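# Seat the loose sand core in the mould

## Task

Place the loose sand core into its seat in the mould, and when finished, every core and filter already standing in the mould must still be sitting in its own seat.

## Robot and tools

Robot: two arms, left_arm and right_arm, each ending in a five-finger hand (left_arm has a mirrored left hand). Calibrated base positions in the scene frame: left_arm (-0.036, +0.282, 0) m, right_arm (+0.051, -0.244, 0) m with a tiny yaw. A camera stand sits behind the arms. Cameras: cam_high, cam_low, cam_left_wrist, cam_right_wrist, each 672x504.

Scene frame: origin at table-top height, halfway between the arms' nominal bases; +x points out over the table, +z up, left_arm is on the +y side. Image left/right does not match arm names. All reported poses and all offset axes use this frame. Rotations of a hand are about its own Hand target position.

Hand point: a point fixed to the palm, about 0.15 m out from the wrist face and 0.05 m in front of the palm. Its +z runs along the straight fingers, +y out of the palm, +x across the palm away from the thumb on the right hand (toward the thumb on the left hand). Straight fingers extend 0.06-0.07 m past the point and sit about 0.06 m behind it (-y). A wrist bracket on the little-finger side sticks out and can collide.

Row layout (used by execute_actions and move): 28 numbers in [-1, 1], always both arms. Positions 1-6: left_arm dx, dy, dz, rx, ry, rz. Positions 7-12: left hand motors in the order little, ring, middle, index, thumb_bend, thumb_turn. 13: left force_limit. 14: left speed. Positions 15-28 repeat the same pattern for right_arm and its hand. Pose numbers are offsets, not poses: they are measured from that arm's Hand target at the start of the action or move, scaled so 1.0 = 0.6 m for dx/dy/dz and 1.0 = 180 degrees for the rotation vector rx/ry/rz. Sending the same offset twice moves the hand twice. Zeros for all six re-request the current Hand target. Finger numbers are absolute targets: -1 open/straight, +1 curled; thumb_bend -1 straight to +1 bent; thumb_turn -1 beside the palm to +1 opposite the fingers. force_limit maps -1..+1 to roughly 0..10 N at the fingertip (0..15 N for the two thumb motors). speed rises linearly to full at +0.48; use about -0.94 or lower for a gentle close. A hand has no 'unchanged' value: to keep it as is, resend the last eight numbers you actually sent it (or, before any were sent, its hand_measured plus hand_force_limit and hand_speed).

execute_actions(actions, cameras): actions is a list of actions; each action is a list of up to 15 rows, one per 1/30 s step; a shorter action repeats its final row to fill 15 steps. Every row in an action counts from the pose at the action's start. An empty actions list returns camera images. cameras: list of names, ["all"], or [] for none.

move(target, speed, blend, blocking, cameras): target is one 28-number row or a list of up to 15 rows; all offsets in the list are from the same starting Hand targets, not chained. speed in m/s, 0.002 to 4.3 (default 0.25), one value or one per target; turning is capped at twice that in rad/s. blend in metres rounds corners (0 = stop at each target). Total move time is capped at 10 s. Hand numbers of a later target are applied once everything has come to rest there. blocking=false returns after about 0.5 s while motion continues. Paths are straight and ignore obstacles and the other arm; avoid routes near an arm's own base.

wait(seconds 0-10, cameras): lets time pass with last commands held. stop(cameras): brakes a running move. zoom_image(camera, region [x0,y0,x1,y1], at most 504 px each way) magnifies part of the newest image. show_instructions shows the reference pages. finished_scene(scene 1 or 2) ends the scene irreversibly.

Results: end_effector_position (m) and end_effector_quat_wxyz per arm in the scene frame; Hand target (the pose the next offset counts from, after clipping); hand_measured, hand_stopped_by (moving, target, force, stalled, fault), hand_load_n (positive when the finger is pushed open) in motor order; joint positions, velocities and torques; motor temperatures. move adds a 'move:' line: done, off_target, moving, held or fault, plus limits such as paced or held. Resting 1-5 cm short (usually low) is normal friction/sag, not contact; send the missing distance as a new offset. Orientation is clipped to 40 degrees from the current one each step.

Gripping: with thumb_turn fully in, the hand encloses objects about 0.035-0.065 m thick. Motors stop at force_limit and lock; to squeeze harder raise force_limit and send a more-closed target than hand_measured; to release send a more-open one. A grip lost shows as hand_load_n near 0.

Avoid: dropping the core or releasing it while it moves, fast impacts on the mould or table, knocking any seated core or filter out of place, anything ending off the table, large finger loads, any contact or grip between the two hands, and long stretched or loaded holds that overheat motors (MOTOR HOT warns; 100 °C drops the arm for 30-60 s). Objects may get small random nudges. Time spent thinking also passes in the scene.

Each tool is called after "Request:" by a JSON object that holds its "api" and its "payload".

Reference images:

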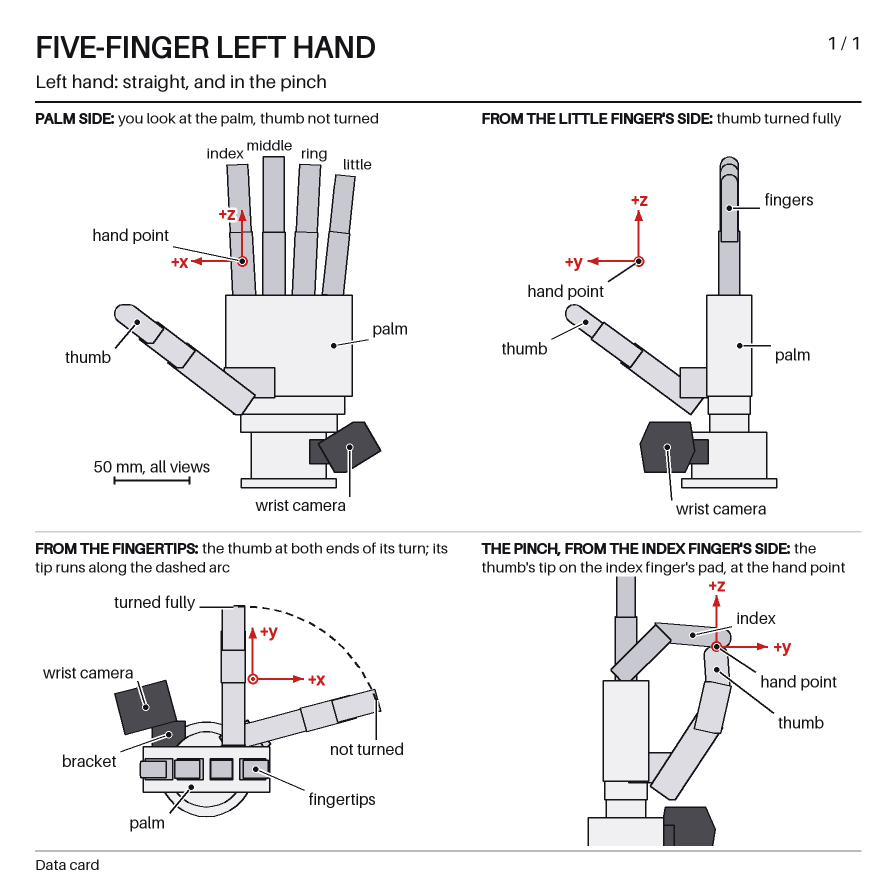

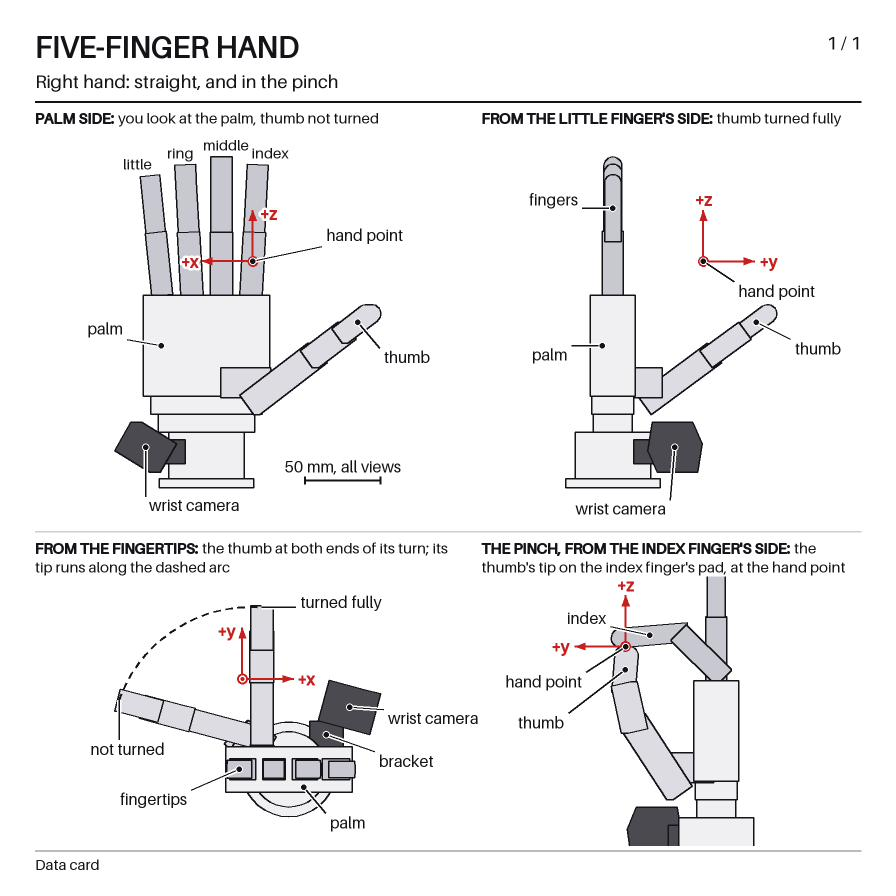

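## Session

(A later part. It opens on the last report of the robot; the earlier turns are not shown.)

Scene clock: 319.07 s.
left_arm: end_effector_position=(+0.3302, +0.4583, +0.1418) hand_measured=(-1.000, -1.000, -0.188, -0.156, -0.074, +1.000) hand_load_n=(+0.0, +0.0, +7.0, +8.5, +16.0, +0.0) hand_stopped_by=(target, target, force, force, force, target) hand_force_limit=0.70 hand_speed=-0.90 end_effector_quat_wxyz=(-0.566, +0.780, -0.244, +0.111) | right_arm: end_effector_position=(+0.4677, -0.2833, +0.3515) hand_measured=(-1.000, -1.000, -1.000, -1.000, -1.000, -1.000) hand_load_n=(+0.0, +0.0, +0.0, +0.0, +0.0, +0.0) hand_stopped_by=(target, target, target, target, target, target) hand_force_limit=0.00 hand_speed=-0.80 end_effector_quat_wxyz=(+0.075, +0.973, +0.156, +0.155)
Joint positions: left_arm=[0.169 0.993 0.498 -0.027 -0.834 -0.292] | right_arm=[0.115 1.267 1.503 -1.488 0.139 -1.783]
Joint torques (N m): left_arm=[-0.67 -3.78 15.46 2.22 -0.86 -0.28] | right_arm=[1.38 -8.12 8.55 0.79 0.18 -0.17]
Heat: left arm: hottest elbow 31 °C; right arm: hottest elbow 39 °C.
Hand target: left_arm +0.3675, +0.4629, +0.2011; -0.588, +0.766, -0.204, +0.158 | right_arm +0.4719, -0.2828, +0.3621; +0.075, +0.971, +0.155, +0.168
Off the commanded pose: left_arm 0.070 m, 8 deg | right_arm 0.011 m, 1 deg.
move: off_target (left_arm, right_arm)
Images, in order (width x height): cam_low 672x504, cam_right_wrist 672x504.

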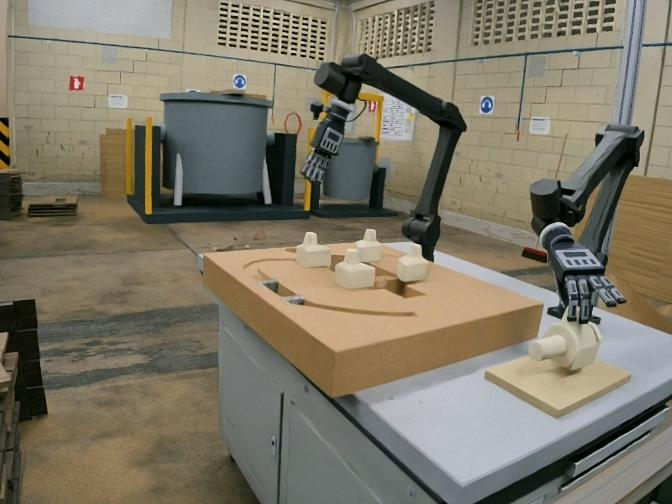

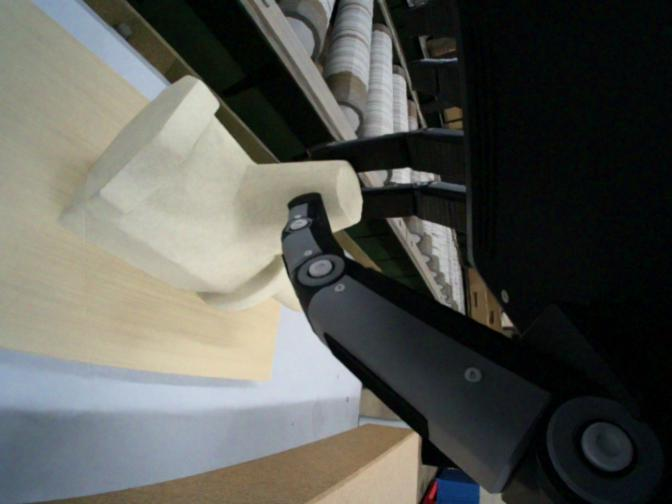

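Request:
{"api": "move", "payload": {"target": [0,0,0.15,0,-0.039,0,-1,-1,0.4,0.4,0.4,1,0.7,-0.9,0,0,0,0,0,0,-1,-1,-1,-1,-1,-1,0,-0.8], "speed": 0.12, "cameras": ["cam_low","cam_right_wrist"]}}

Request:
{"api": "zoom_image", "payload": {"camera": "cam_low", "region": [460, 160, 672, 400]}}

Scene clock: 338.87 s.
left_arm: end_effector_position=(+0.3386, +0.4574, +0.2163) hand_measured=(-1.000, -1.000, -0.188, -0.156, -0.074, +1.000) hand_load_n=(+0.0, +0.0, +7.5, +8.0, +15.5, -0.5) hand_stopped_by=(target, target, force, force, force, target) hand_force_limit=0.70 hand_speed=-0.90 end_effector_quat_wxyz=(-0.577, +0.772, -0.219, +0.148) | right_arm: end_effector_position=(+0.4677, -0.2833, +0.3515) hand_measured=(-1.000, -1.000, -1.000, -1.000, -1.000, -1.000) hand_load_n=(+0.0, +0.0, +0.0, +0.0, +0.0, +0.0) hand_stopped_by=(target, target, target, target, target, target) hand_force_limit=0.00 hand_speed=-0.80 end_effector_quat_wxyz=(+0.075, +0.973, +0.156, +0.155)
Joint positions: left_arm=[0.169 0.883 0.608 -0.164 -0.824 -0.307] | right_arm=[0.115 1.267 1.503 -1.488 0.139 -1.783]
Joint torques (N m): left_arm=[-0.32 -3.96 16.94 2.35 -0.63 -0.32] | right_arm=[1.38 -8.12 8.57 0.79 0.18 -0.17]
Motor temperatures (°C): left_arm=[22 28 34 23 23 23] | right_arm=[21 25 39 20 20 22]
Heat: left arm: hottest elbow 34 °C; right arm: hottest elbow 39 °C.
Hand target: left_arm +0.3675, +0.4629, +0.2913; -0.600, +0.755, -0.168, +0.205 | right_arm +0.4719, -0.2828, +0.3621; +0.075, +0.971, +0.155, +0.168
Off the commanded pose: left_arm 0.080 m, 9 deg | right_arm 0.011 m, 1 deg.
move: off_target (left_arm, right_arm)
Images, in order (width x height): cam_low 672x504, cam_right_wrist 672x504.

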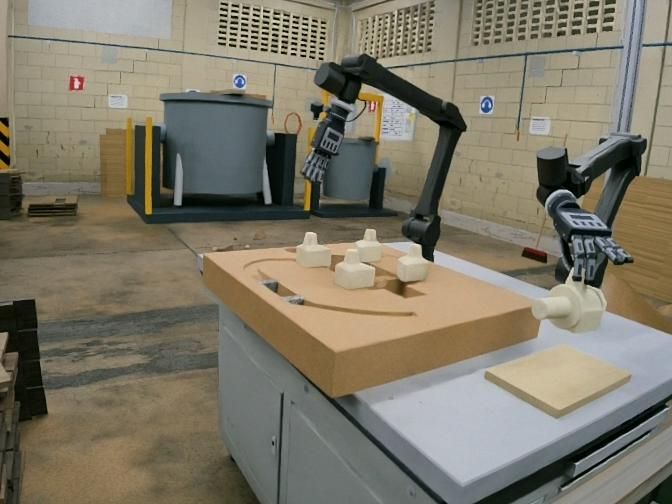

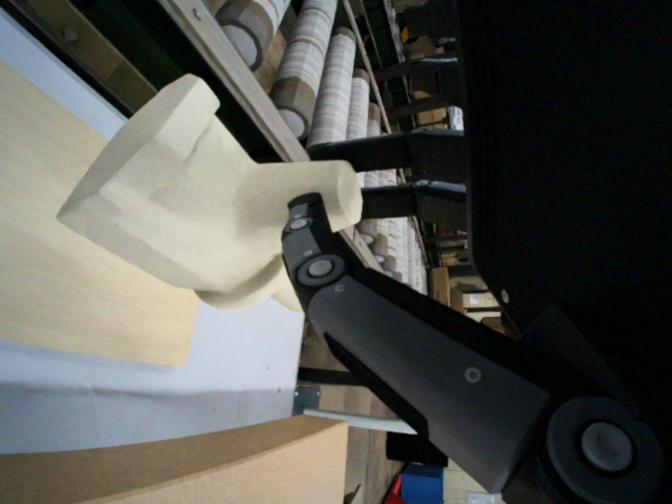

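Scaled by 2.100.

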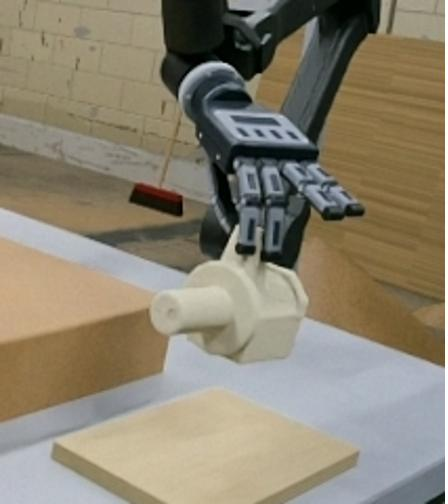

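Request:
{"api": "move", "payload": {"target": [0.141,-0.608,0.065,0.0423,-0.0075,-0.4295,-1,-1,0.4,0.4,0.4,1,0.7,-0.9,0,0,0,0,0,0,-1,-1,-1,-1,-1,-1,0,-0.8], "speed": 0.15, "cameras": ["all"]}}

Request:
{"api": "zoom_image", "payload": {"camera": "cam_high", "region": [260, 160, 460, 340]}}

Request:
{"api": "zoom_image", "payload": {"camera": "cam_low", "region": [260, 160, 480, 340]}}

Scene clock: 354.93 s.
left_arm: end_effector_position=(+0.4126, +0.1160, +0.2342) hand_measured=(-1.000, -1.000, -0.188, -0.156, -0.074, +1.000) hand_load_n=(+0.0, +0.0, +7.5, +8.0, +16.0, -0.5) hand_stopped_by=(target, target, force, force, force, target) hand_force_limit=0.70 hand_speed=-0.90 end_effector_quat_wxyz=(+0.342, -0.487, +0.655, -0.466) | right_arm: end_effector_position=(+0.4677, -0.2833, +0.3515) hand_measured=(-1.000, -1.000, -1.000, -1.000, -1.000, -1.000) hand_load_n=(+0.0, +0.0, +0.0, +0.0, +0.0, +0.0) hand_stopped_by=(target, target, target, target, target, target) hand_force_limit=0.00 hand_speed=-0.80 end_effector_quat_wxyz=(+0.075, +0.973, +0.156, +0.155)
Joint positions: left_arm=[-0.283 1.01 0.724 -0.051 0.015 -0.001] | right_arm=[0.115 1.267 1.503 -1.488 0.139 -1.783]
Joint torques (N m): left_arm=[-1.14 -5.71 17.88 4.96 0.1 -0.08] | right_arm=[1.38 -8.12 8.55 0.79 0.18 -0.17]
Motor temperatures (°C): left_arm=[22 27 43 23 23 23] | right_arm=[21 25 40 20 20 22]
Heat: left arm: hottest elbow 43 °C; right arm: hottest elbow 40 °C.
Hand target: left_arm +0.4521, +0.0981, +0.3303; +0.388, -0.444, +0.608, -0.532 | right_arm +0.4719, -0.2828, +0.3621; +0.075, +0.971, +0.155, +0.168
Off the commanded pose: left_arm 0.105 m, 12 deg | right_arm 0.011 m, 1 deg.
move: off_target (left_arm, right_arm)

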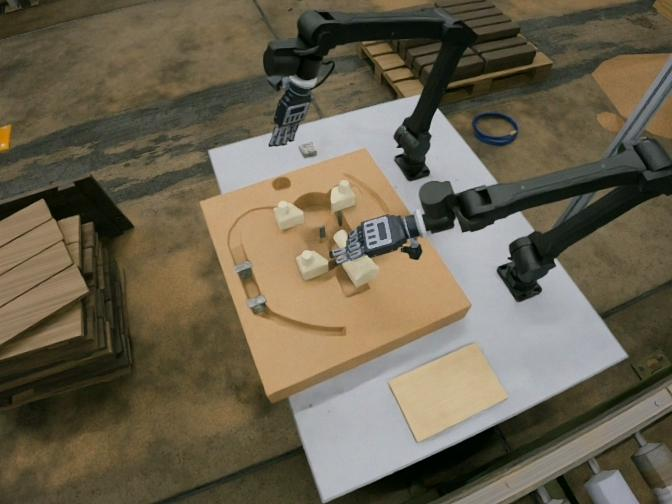

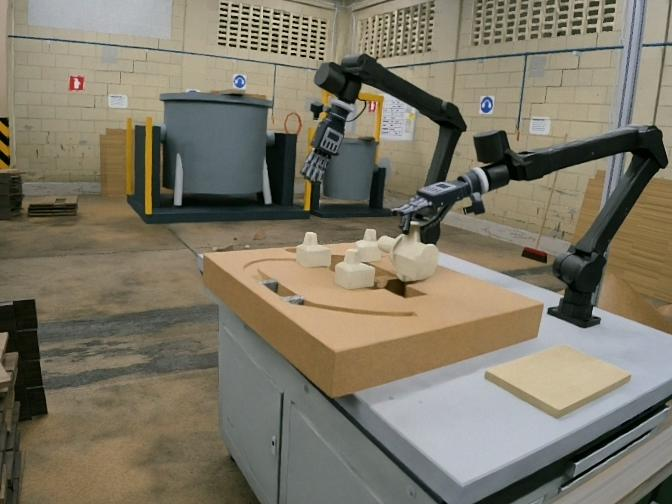

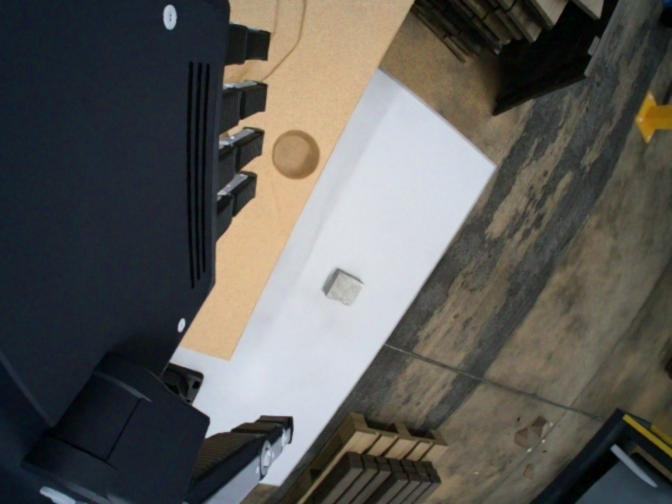

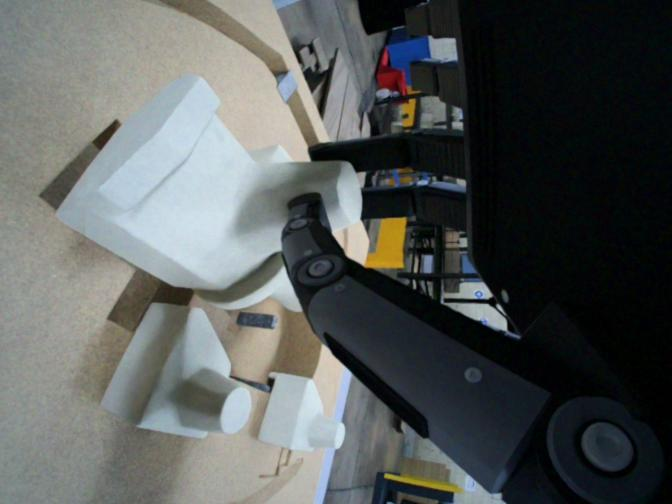

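Scaled by 2.520.

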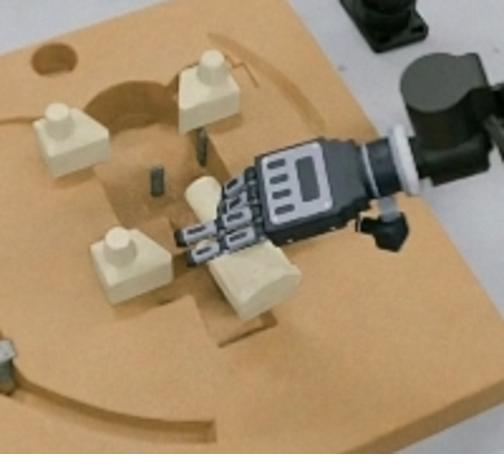

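Scaled by 2.291.

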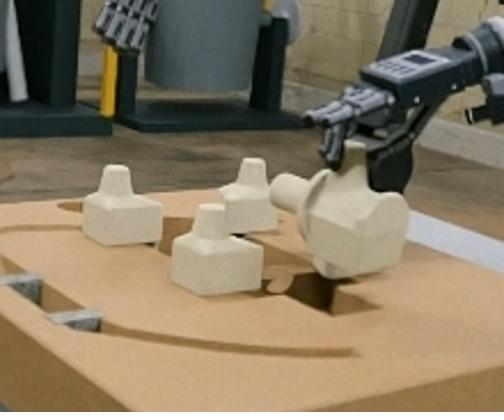

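Request:
{"api": "zoom_image", "payload": {"camera": "cam_right_wrist", "region": [0, 60, 240, 240]}}

Request:
{"api": "zoom_image", "payload": {"camera": "cam_right_wrist", "region": [60, 230, 360, 450]}}

Request:
{"api": "zoom_image", "payload": {"camera": "cam_high", "region": [310, 210, 400, 300]}}

Scaled by 2.100 from the camera's 672x504 image, which has a finer 960x720 frame.

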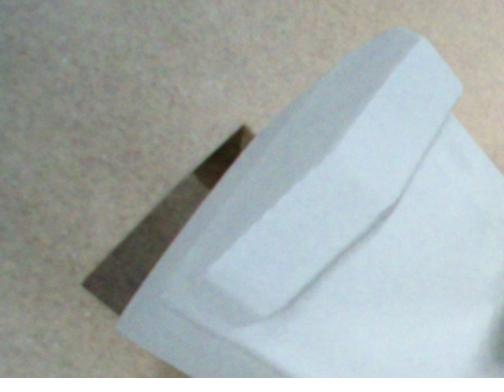

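Scaled by 1.680 from the camera's 672x504 image, which has a finer 960x720 frame.

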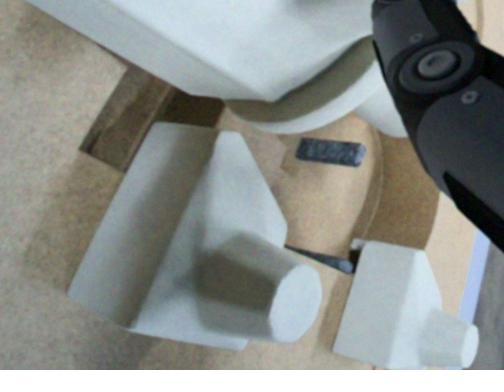

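Scaled by 5.600.

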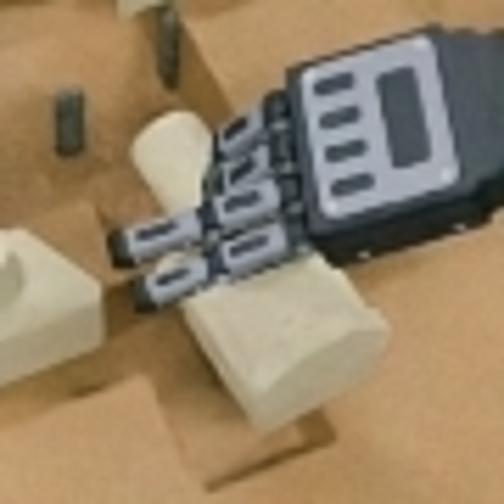

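Request:
{"api": "move", "payload": {"target": [0.027,-0.01,0.0,-0.005,-0.026,-0.044,-1,-1,0.4,0.4,0.4,1,0.7,-0.9,0,0,0,0,0,0,-1,-1,-1,-1,-1,-1,0,-0.8], "speed": 0.1, "cameras": ["all"]}}

Request:
{"api": "zoom_image", "payload": {"camera": "cam_high", "region": [310, 210, 400, 300]}}

Request:
{"api": "zoom_image", "payload": {"camera": "cam_right_wrist", "region": [0, 60, 320, 300]}}

Request:
{"api": "zoom_image", "payload": {"camera": "cam_low", "region": [320, 200, 460, 310]}}

Scene clock: 379.00 s.
left_arm: end_effector_position=(+0.4297, +0.0971, +0.2407) hand_measured=(-1.000, -1.000, -0.188, -0.156, -0.074, +1.000) hand_load_n=(+0.0, +0.0, +7.0, +8.0, +15.5, -0.5) hand_stopped_by=(target, target, force, force, force, target) hand_force_limit=0.70 hand_speed=-0.90 end_effector_quat_wxyz=(+0.319, -0.423, +0.664, -0.528) | right_arm: end_effector_position=(+0.4677, -0.2833, +0.3515) hand_measured=(-1.000, -1.000, -1.000, -1.000, -1.000, -1.000) hand_load_n=(+0.0, +0.0, +0.0, +0.0, +0.0, +0.0) hand_stopped_by=(target, target, target, target, target, target) hand_force_limit=0.00 hand_speed=-0.80 end_effector_quat_wxyz=(+0.075, +0.973, +0.156, +0.155)
Joint positions: left_arm=[-0.237 1.081 0.724 0.109 0.218 0.031] | right_arm=[0.115 1.267 1.503 -1.488 0.139 -1.783]
Joint torques (N m): left_arm=[0.91 -6.59 17.06 5.07 0.18 -0.09] | right_arm=[1.38 -8.12 8.57 0.79 0.18 -0.17]
Motor temperatures (°C): left_arm=[22 27 53 24 23 23] | right_arm=[21 25 40 20 20 22]
Heat: left arm: hottest elbow 53 °C; right arm: hottest elbow 40 °C.
Hand target: left_arm +0.4683, +0.0922, +0.3303; +0.371, -0.382, +0.617, -0.580 | right_arm +0.4719, -0.2828, +0.3621; +0.075, +0.971, +0.155, +0.168
Off the commanded pose: left_arm 0.098 m, 11 deg | right_arm 0.011 m, 1 deg.
move: off_target (left_arm, right_arm)

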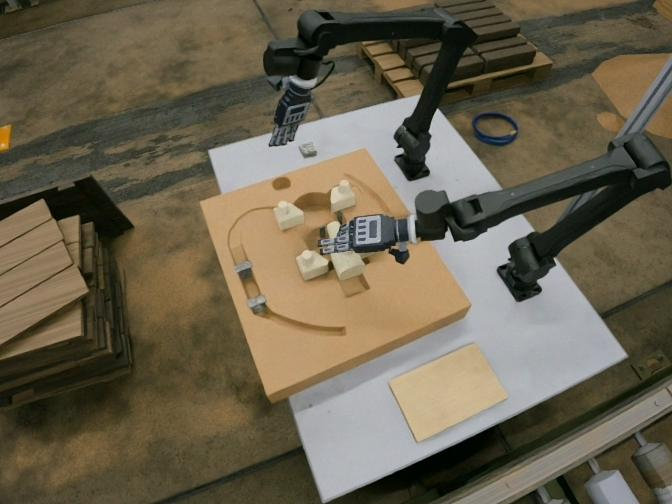

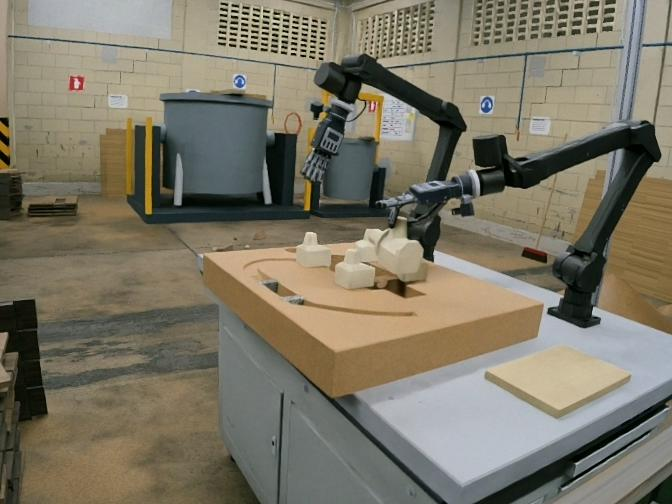

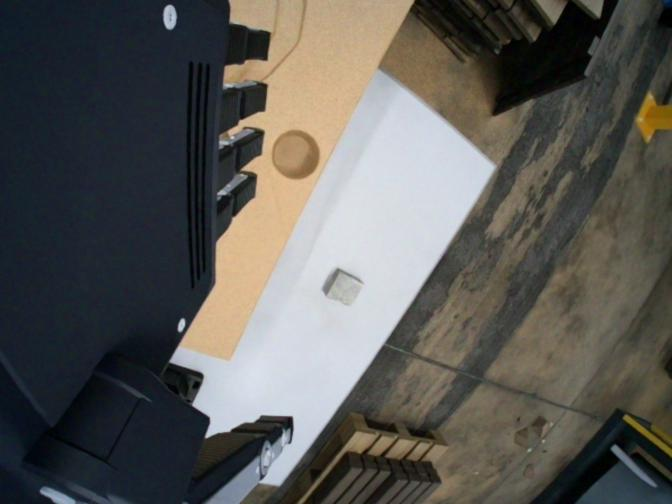

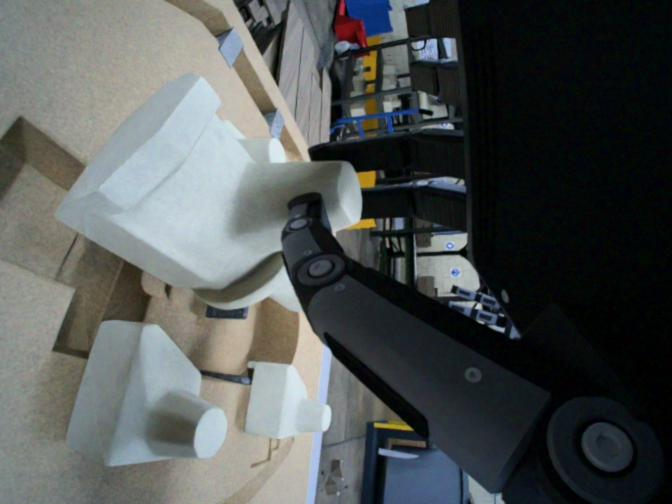

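Scaled by 5.600.

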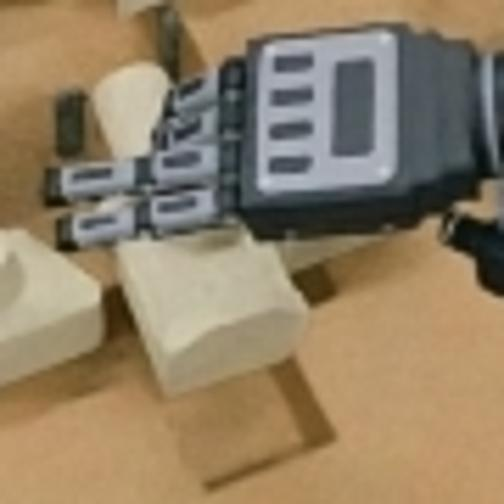

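Scaled by 1.575 from the camera's 672x504 image, which has a finer 960x720 frame.

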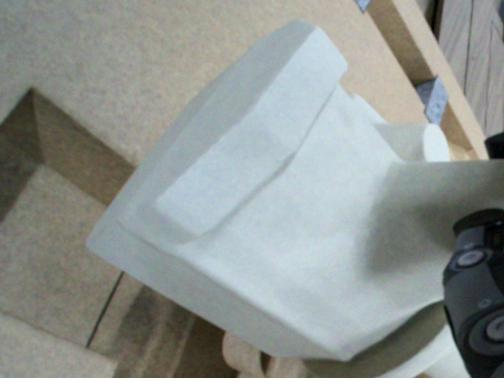

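Scaled by 3.600.

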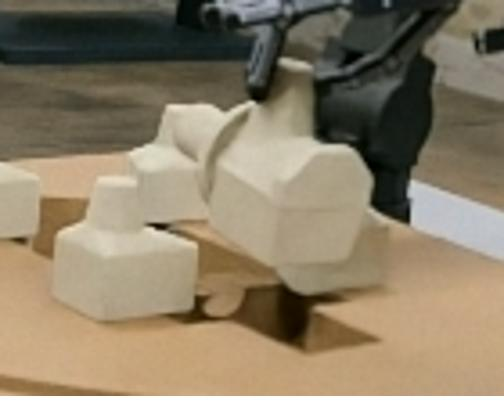

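Request:
{"api": "move", "payload": {"target": [-0.008,0.013,-0.058,0,0,0,-1,-1,0.4,0.4,0.4,1,0.7,-0.9,0,0,0,0,0,0,-1,-1,-1,-1,-1,-1,0,-0.8], "speed": 0.1, "cameras": ["cam_high","cam_low","cam_right_wrist"]}}

Request:
{"api": "zoom_image", "payload": {"camera": "cam_high", "region": [310, 210, 400, 300]}}

Request:
{"api": "zoom_image", "payload": {"camera": "cam_right_wrist", "region": [0, 60, 320, 300]}}

Request:
{"api": "zoom_image", "payload": {"camera": "cam_low", "region": [320, 200, 460, 310]}}

Scene clock: 389.77 s.
left_arm: end_effector_position=(+0.4478, +0.0986, +0.2439) hand_measured=(-1.000, -1.000, -0.188, -0.156, -0.074, +1.000) hand_load_n=(+0.0, +0.0, +7.5, +8.0, +15.0, -1.0) hand_stopped_by=(target, target, force, force, force, target) hand_force_limit=0.70 hand_speed=-0.90 end_effector_quat_wxyz=(+0.334, -0.410, +0.650, -0.545) | right_arm: end_effector_position=(+0.4677, -0.2833, +0.3515) hand_measured=(-1.000, -1.000, -1.000, -1.000, -1.000, -1.000) hand_load_n=(+0.0, +0.0, +0.0, +0.0, +0.0, +0.0) hand_stopped_by=(target, target, target, target, target, target) hand_force_limit=0.00 hand_speed=-0.80 end_effector_quat_wxyz=(+0.075, +0.973, +0.156, +0.155)
Joint positions: left_arm=[-0.22 1.127 0.724 0.214 0.234 0.031] | right_arm=[0.115 1.267 1.503 -1.488 0.139 -1.783]
Joint torques (N m): left_arm=[0.44 -7.53 11.63 5.12 0.15 -0.12] | right_arm=[1.38 -8.12 8.57 0.79 0.18 -0.17]
Heat: left arm: hottest elbow 54 °C; right arm: hottest elbow 40 °C.
Hand target: left_arm +0.4635, +0.0998, +0.2954; +0.371, -0.382, +0.617, -0.580 | right_arm +0.4719, -0.2828, +0.3621; +0.075, +0.971, +0.155, +0.168
Off the commanded pose: left_arm 0.054 m, 8 deg | right_arm 0.011 m, 1 deg.
move: off_target (left_arm, right_arm)
Images, in order (width x height): cam_high 672x504, cam_low 672x504, cam_right_wrist 672x504.

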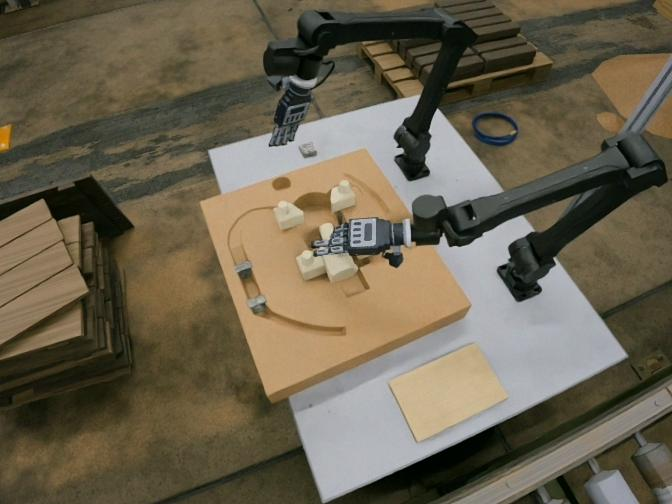

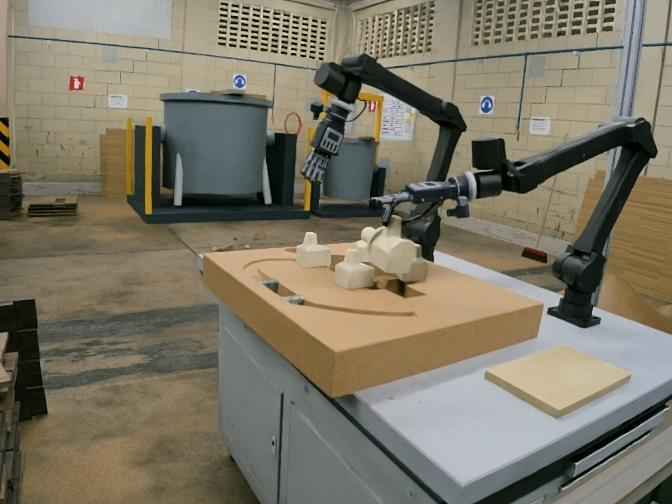

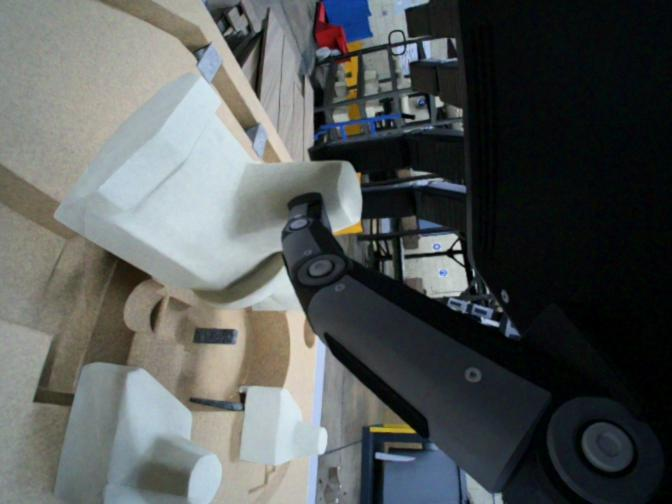

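Scaled by 5.600.

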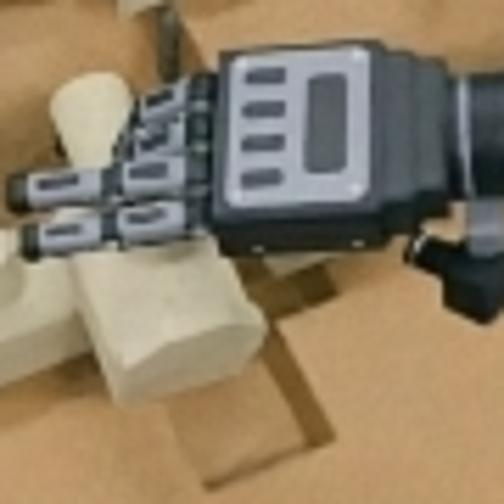

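Scaled by 1.575 from the camera's 672x504 image, which has a finer 960x720 frame.

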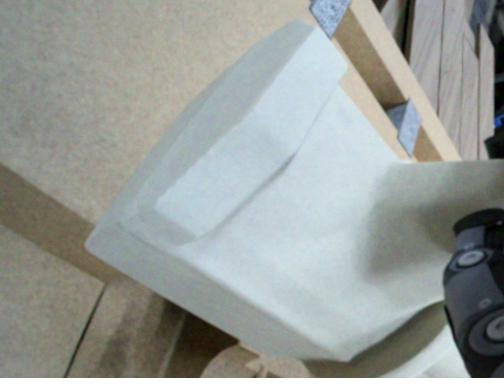

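Scaled by 3.600.

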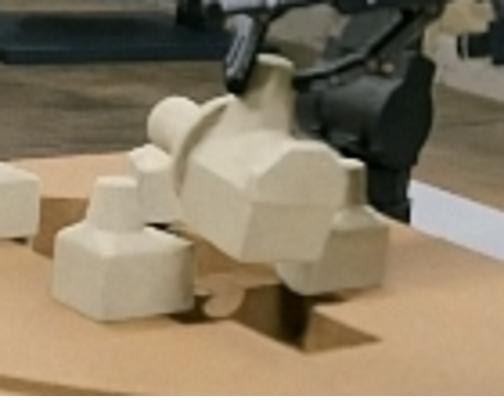

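Request:
{"api": "move", "payload": {"target": [-0.045,0.01,-0.075,0,0,0,-1,-1,0.4,0.4,0.4,1,0.7,-0.9,0,0,0,0,0,0,-1,-1,-1,-1,-1,-1,0,-0.8], "speed": 0.1}}

Scene clock: 392.87 s.
left_arm: end_effector_position=(+0.4317, +0.1029, +0.2241) hand_measured=(-1.000, -1.000, -0.188, -0.156, -0.074, +1.000) hand_load_n=(+0.0, +0.0, +7.5, +8.0, +18.0, +0.5) hand_stopped_by=(target, target, force, force, force, target) hand_force_limit=0.70 hand_speed=-0.90 end_effector_quat_wxyz=(+0.351, -0.397, +0.637, -0.561) | right_arm: end_effector_position=(+0.4677, -0.2833, +0.3515) hand_measured=(-1.000, -1.000, -1.000, -1.000, -1.000, -1.000) hand_load_n=(+0.0, +0.0, +0.0, +0.0, +0.0, +0.0) hand_stopped_by=(target, target, target, target, target, target) hand_force_limit=0.00 hand_speed=-0.80 end_effector_quat_wxyz=(+0.075, +0.973, +0.156, +0.155)
Joint positions: left_arm=[-0.218 1.108 0.612 0.366 0.235 0.032] | right_arm=[0.115 1.267 1.503 -1.488 0.139 -1.783]
Joint torques (N m): left_arm=[0.85 -6.83 9.29 3.99 0.11 -0.09] | right_arm=[1.38 -8.18 8.57 0.8 0.18 -0.17]
Heat: left arm: hottest elbow 53 °C; right arm: hottest elbow 40 °C.
Hand target: left_arm +0.4365, +0.1059, +0.2506; +0.371, -0.382, +0.617, -0.580 | right_arm +0.4719, -0.2828, +0.3621; +0.075, +0.971, +0.155, +0.168
Off the commanded pose: left_arm 0.027 m, 4 deg | right_arm 0.011 m, 1 deg.
move: off_target (left_arm, right_arm)

Request:
{"api": "move", "payload": {"target": [-0.012,0.005,-0.035,0.0175,0.036,0,-1,-1,0.4,0.4,0.4,1,0.7,-0.9,0,0,0,0,0,0,-1,-1,-1,-1,-1,-1,0,-0.8], "speed": 0.1, "cameras": ["cam_high","cam_low","cam_right_wrist"]}}

Request:
{"api": "zoom_image", "payload": {"camera": "cam_high", "region": [310, 210, 400, 300]}}

Request:
{"api": "zoom_image", "payload": {"camera": "cam_right_wrist", "region": [0, 60, 320, 300]}}

Request:
{"api": "zoom_image", "payload": {"camera": "cam_low", "region": [320, 200, 460, 310]}}

Scene clock: 397.63 s.
left_arm: end_effector_position=(+0.4205, +0.1064, +0.2184) hand_measured=(-1.000, -1.000, -0.188, -0.156, -0.076, +1.000) hand_load_n=(+0.0, +0.0, +8.5, +7.0, +22.5, +1.0) hand_stopped_by=(target, target, force, force, force, target) hand_force_limit=0.70 hand_speed=-0.90 end_effector_quat_wxyz=(+0.340, -0.407, +0.650, -0.544) | right_arm: end_effector_position=(+0.4677, -0.2833, +0.3515) hand_measured=(-1.000, -1.000, -1.000, -1.000, -1.000, -1.000) hand_load_n=(+0.0, +0.0, +0.0, +0.0, +0.0, +0.0) hand_stopped_by=(target, target, target, target, target, target) hand_force_limit=0.00 hand_speed=-0.80 end_effector_quat_wxyz=(+0.075, +0.973, +0.156, +0.155)
Joint positions: left_arm=[-0.218 1.073 0.611 0.279 0.233 0.041] | right_arm=[0.115 1.267 1.503 -1.488 0.139 -1.783]
Joint torques (N m): left_arm=[0.67 -3.9 11.43 1.05 0.03 0.09] | right_arm=[1.38 -8.06 8.55 0.79 0.18 -0.17]
Heat: left arm: hottest elbow 51 °C; right arm: hottest elbow 40 °C.
Hand target: left_arm +0.4293, +0.1088, +0.2294; +0.346, -0.404, +0.653, -0.540 | right_arm +0.4719, -0.2828, +0.3621; +0.075, +0.971, +0.155, +0.168
Off the commanded pose: left_arm 0.014 m, 1 deg | right_arm 0.011 m, 1 deg.
move: off_target (left_arm, right_arm)
Images, in order (width x height): cam_high 672x504, cam_low 672x504, cam_right_wrist 672x504.

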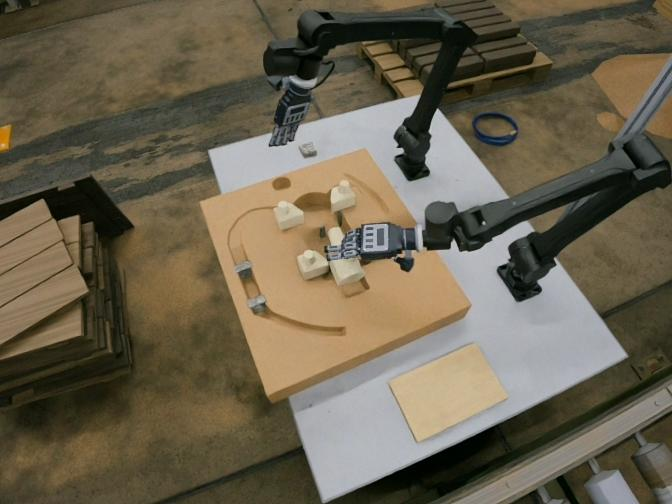

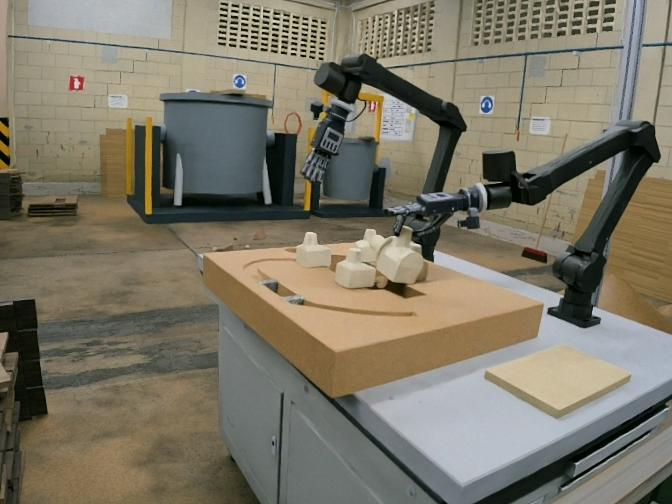

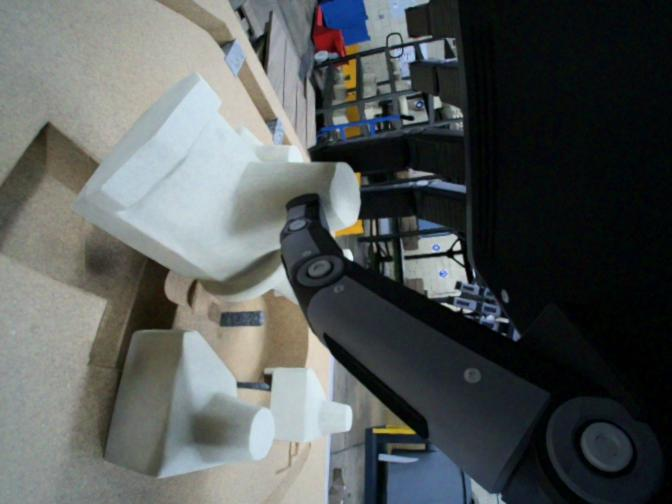

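Scaled by 5.600.

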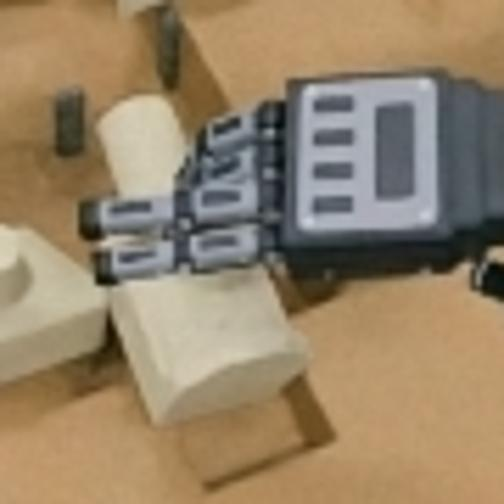

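Scaled by 1.575 from the camera's 672x504 image, which has a finer 960x720 frame.

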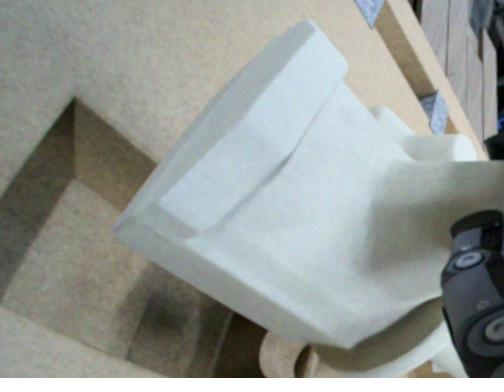

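Scaled by 3.600.

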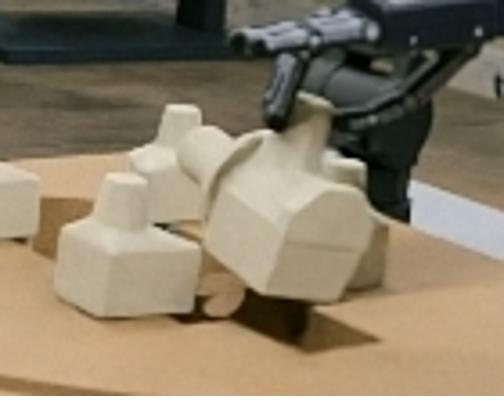

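Request:
{"api": "move", "payload": {"target": [[-0.005,0,0.06,0,0,0,-1,-1,0.4,0.4,0.4,1,0.7,-0.9,0,0,0,0,0,0,-1,-1,-1,-1,-1,-1,0,-0.8],[-0.02,0.01,0.1,0,0,0,-1,-1,0.4,0.4,0.4,1,0.7,-0.9,0,0,0,0,0,0,-1,-1,-1,-1,-1,-1,0,-0.8]], "speed": 0.1, "blend": [0.01,0], "cameras": ["cam_high","cam_low","cam_right_wrist"]}}

Request:
{"api": "zoom_image", "payload": {"camera": "cam_high", "region": [310, 210, 400, 300]}}

Request:
{"api": "zoom_image", "payload": {"camera": "cam_low", "region": [320, 200, 460, 310]}}

Scene clock: 402.83 s.
left_arm: end_effector_position=(+0.3877, +0.1179, +0.2088) hand_measured=(-1.000, -1.000, -0.188, -0.156, -0.074, +1.000) hand_load_n=(-0.5, -0.5, +5.5, +5.5, +9.5, +0.0) hand_stopped_by=(target, target, force, force, force, target) hand_force_limit=0.70 hand_speed=-0.90 end_effector_quat_wxyz=(+0.302, -0.436, +0.686, -0.498) | right_arm: end_effector_position=(+0.4677, -0.2833, +0.3515) hand_measured=(-1.000, -1.000, -1.000, -1.000, -1.000, -1.000) hand_load_n=(+0.0, +0.0, +0.0, +0.0, +0.0, +0.0) hand_stopped_by=(target, target, target, target, target, target) hand_force_limit=0.00 hand_speed=-0.80 end_effector_quat_wxyz=(+0.075, +0.973, +0.156, +0.155)
Joint positions: left_arm=[-0.21 0.983 0.632 0.014 0.237 0.061] | right_arm=[0.115 1.267 1.503 -1.488 0.139 -1.783]
Joint torques (N m): left_arm=[0.91 -6.59 17.05 2.71 0.31 -0.1] | right_arm=[1.32 -8.12 8.55 0.79 0.18 -0.17]
Heat: left arm: hottest elbow 49 °C; right arm: hottest elbow 40 °C.
Hand target: left_arm +0.4173, +0.1148, +0.2895; +0.346, -0.404, +0.653, -0.540 | right_arm +0.4719, -0.2828, +0.3621; +0.075, +0.971, +0.155, +0.168
Off the commanded pose: left_arm 0.086 m, 9 deg | right_arm 0.011 m, 1 deg.
move: off_target (left_arm, right_arm)
Images, in order (width x height): cam_high 672x504, cam_low 672x504, cam_right_wrist 672x504.

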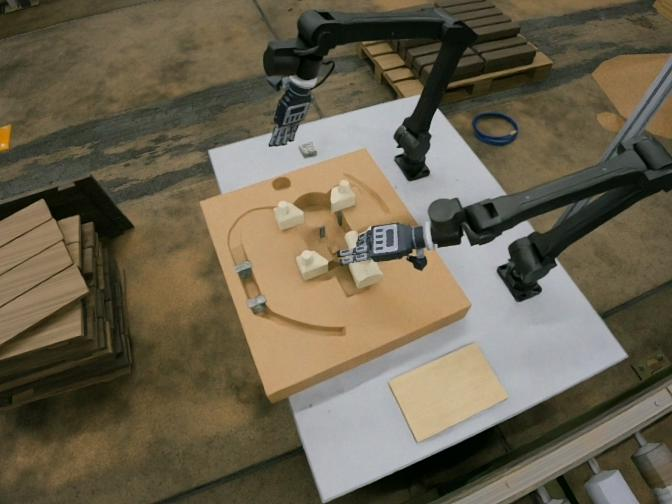

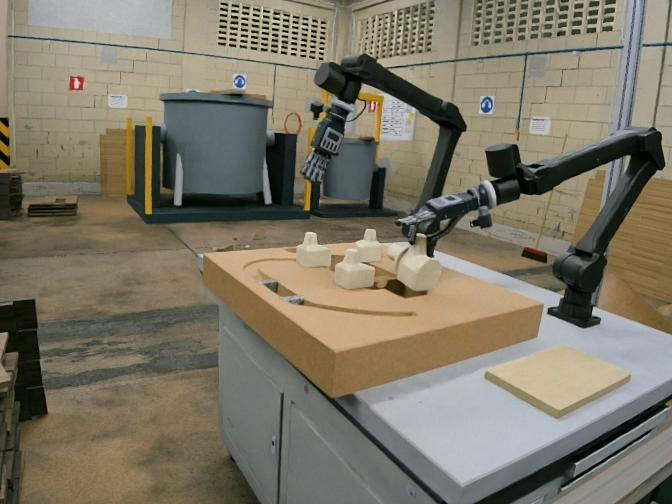

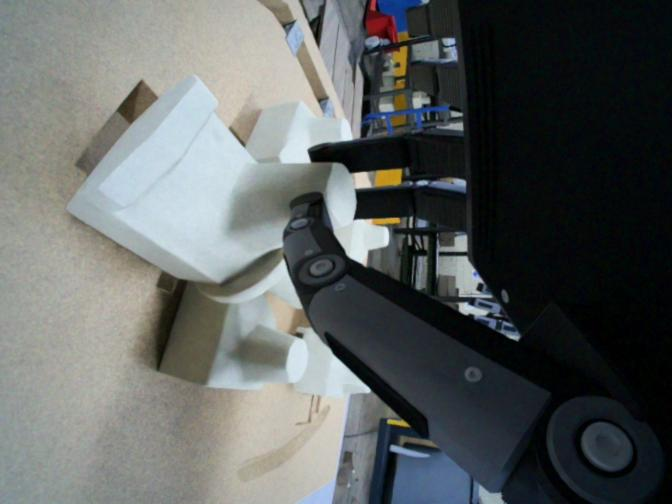

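Scaled by 5.600.

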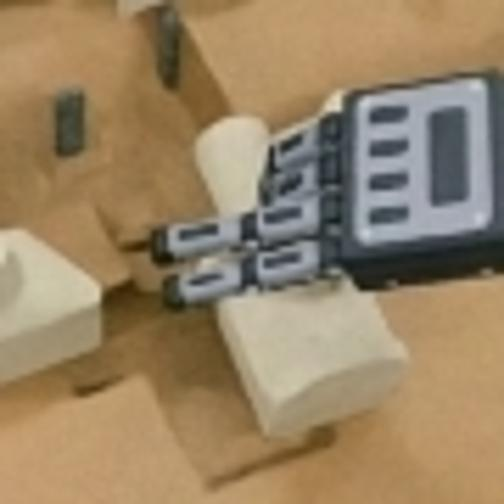

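Scaled by 3.600.

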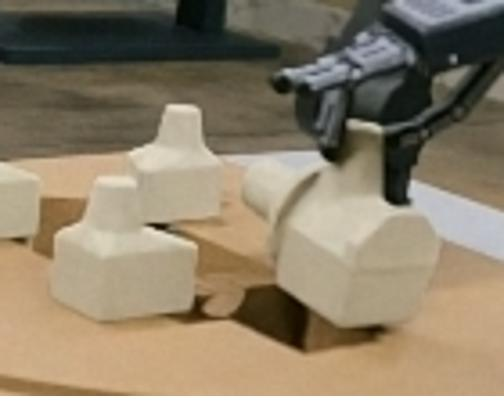

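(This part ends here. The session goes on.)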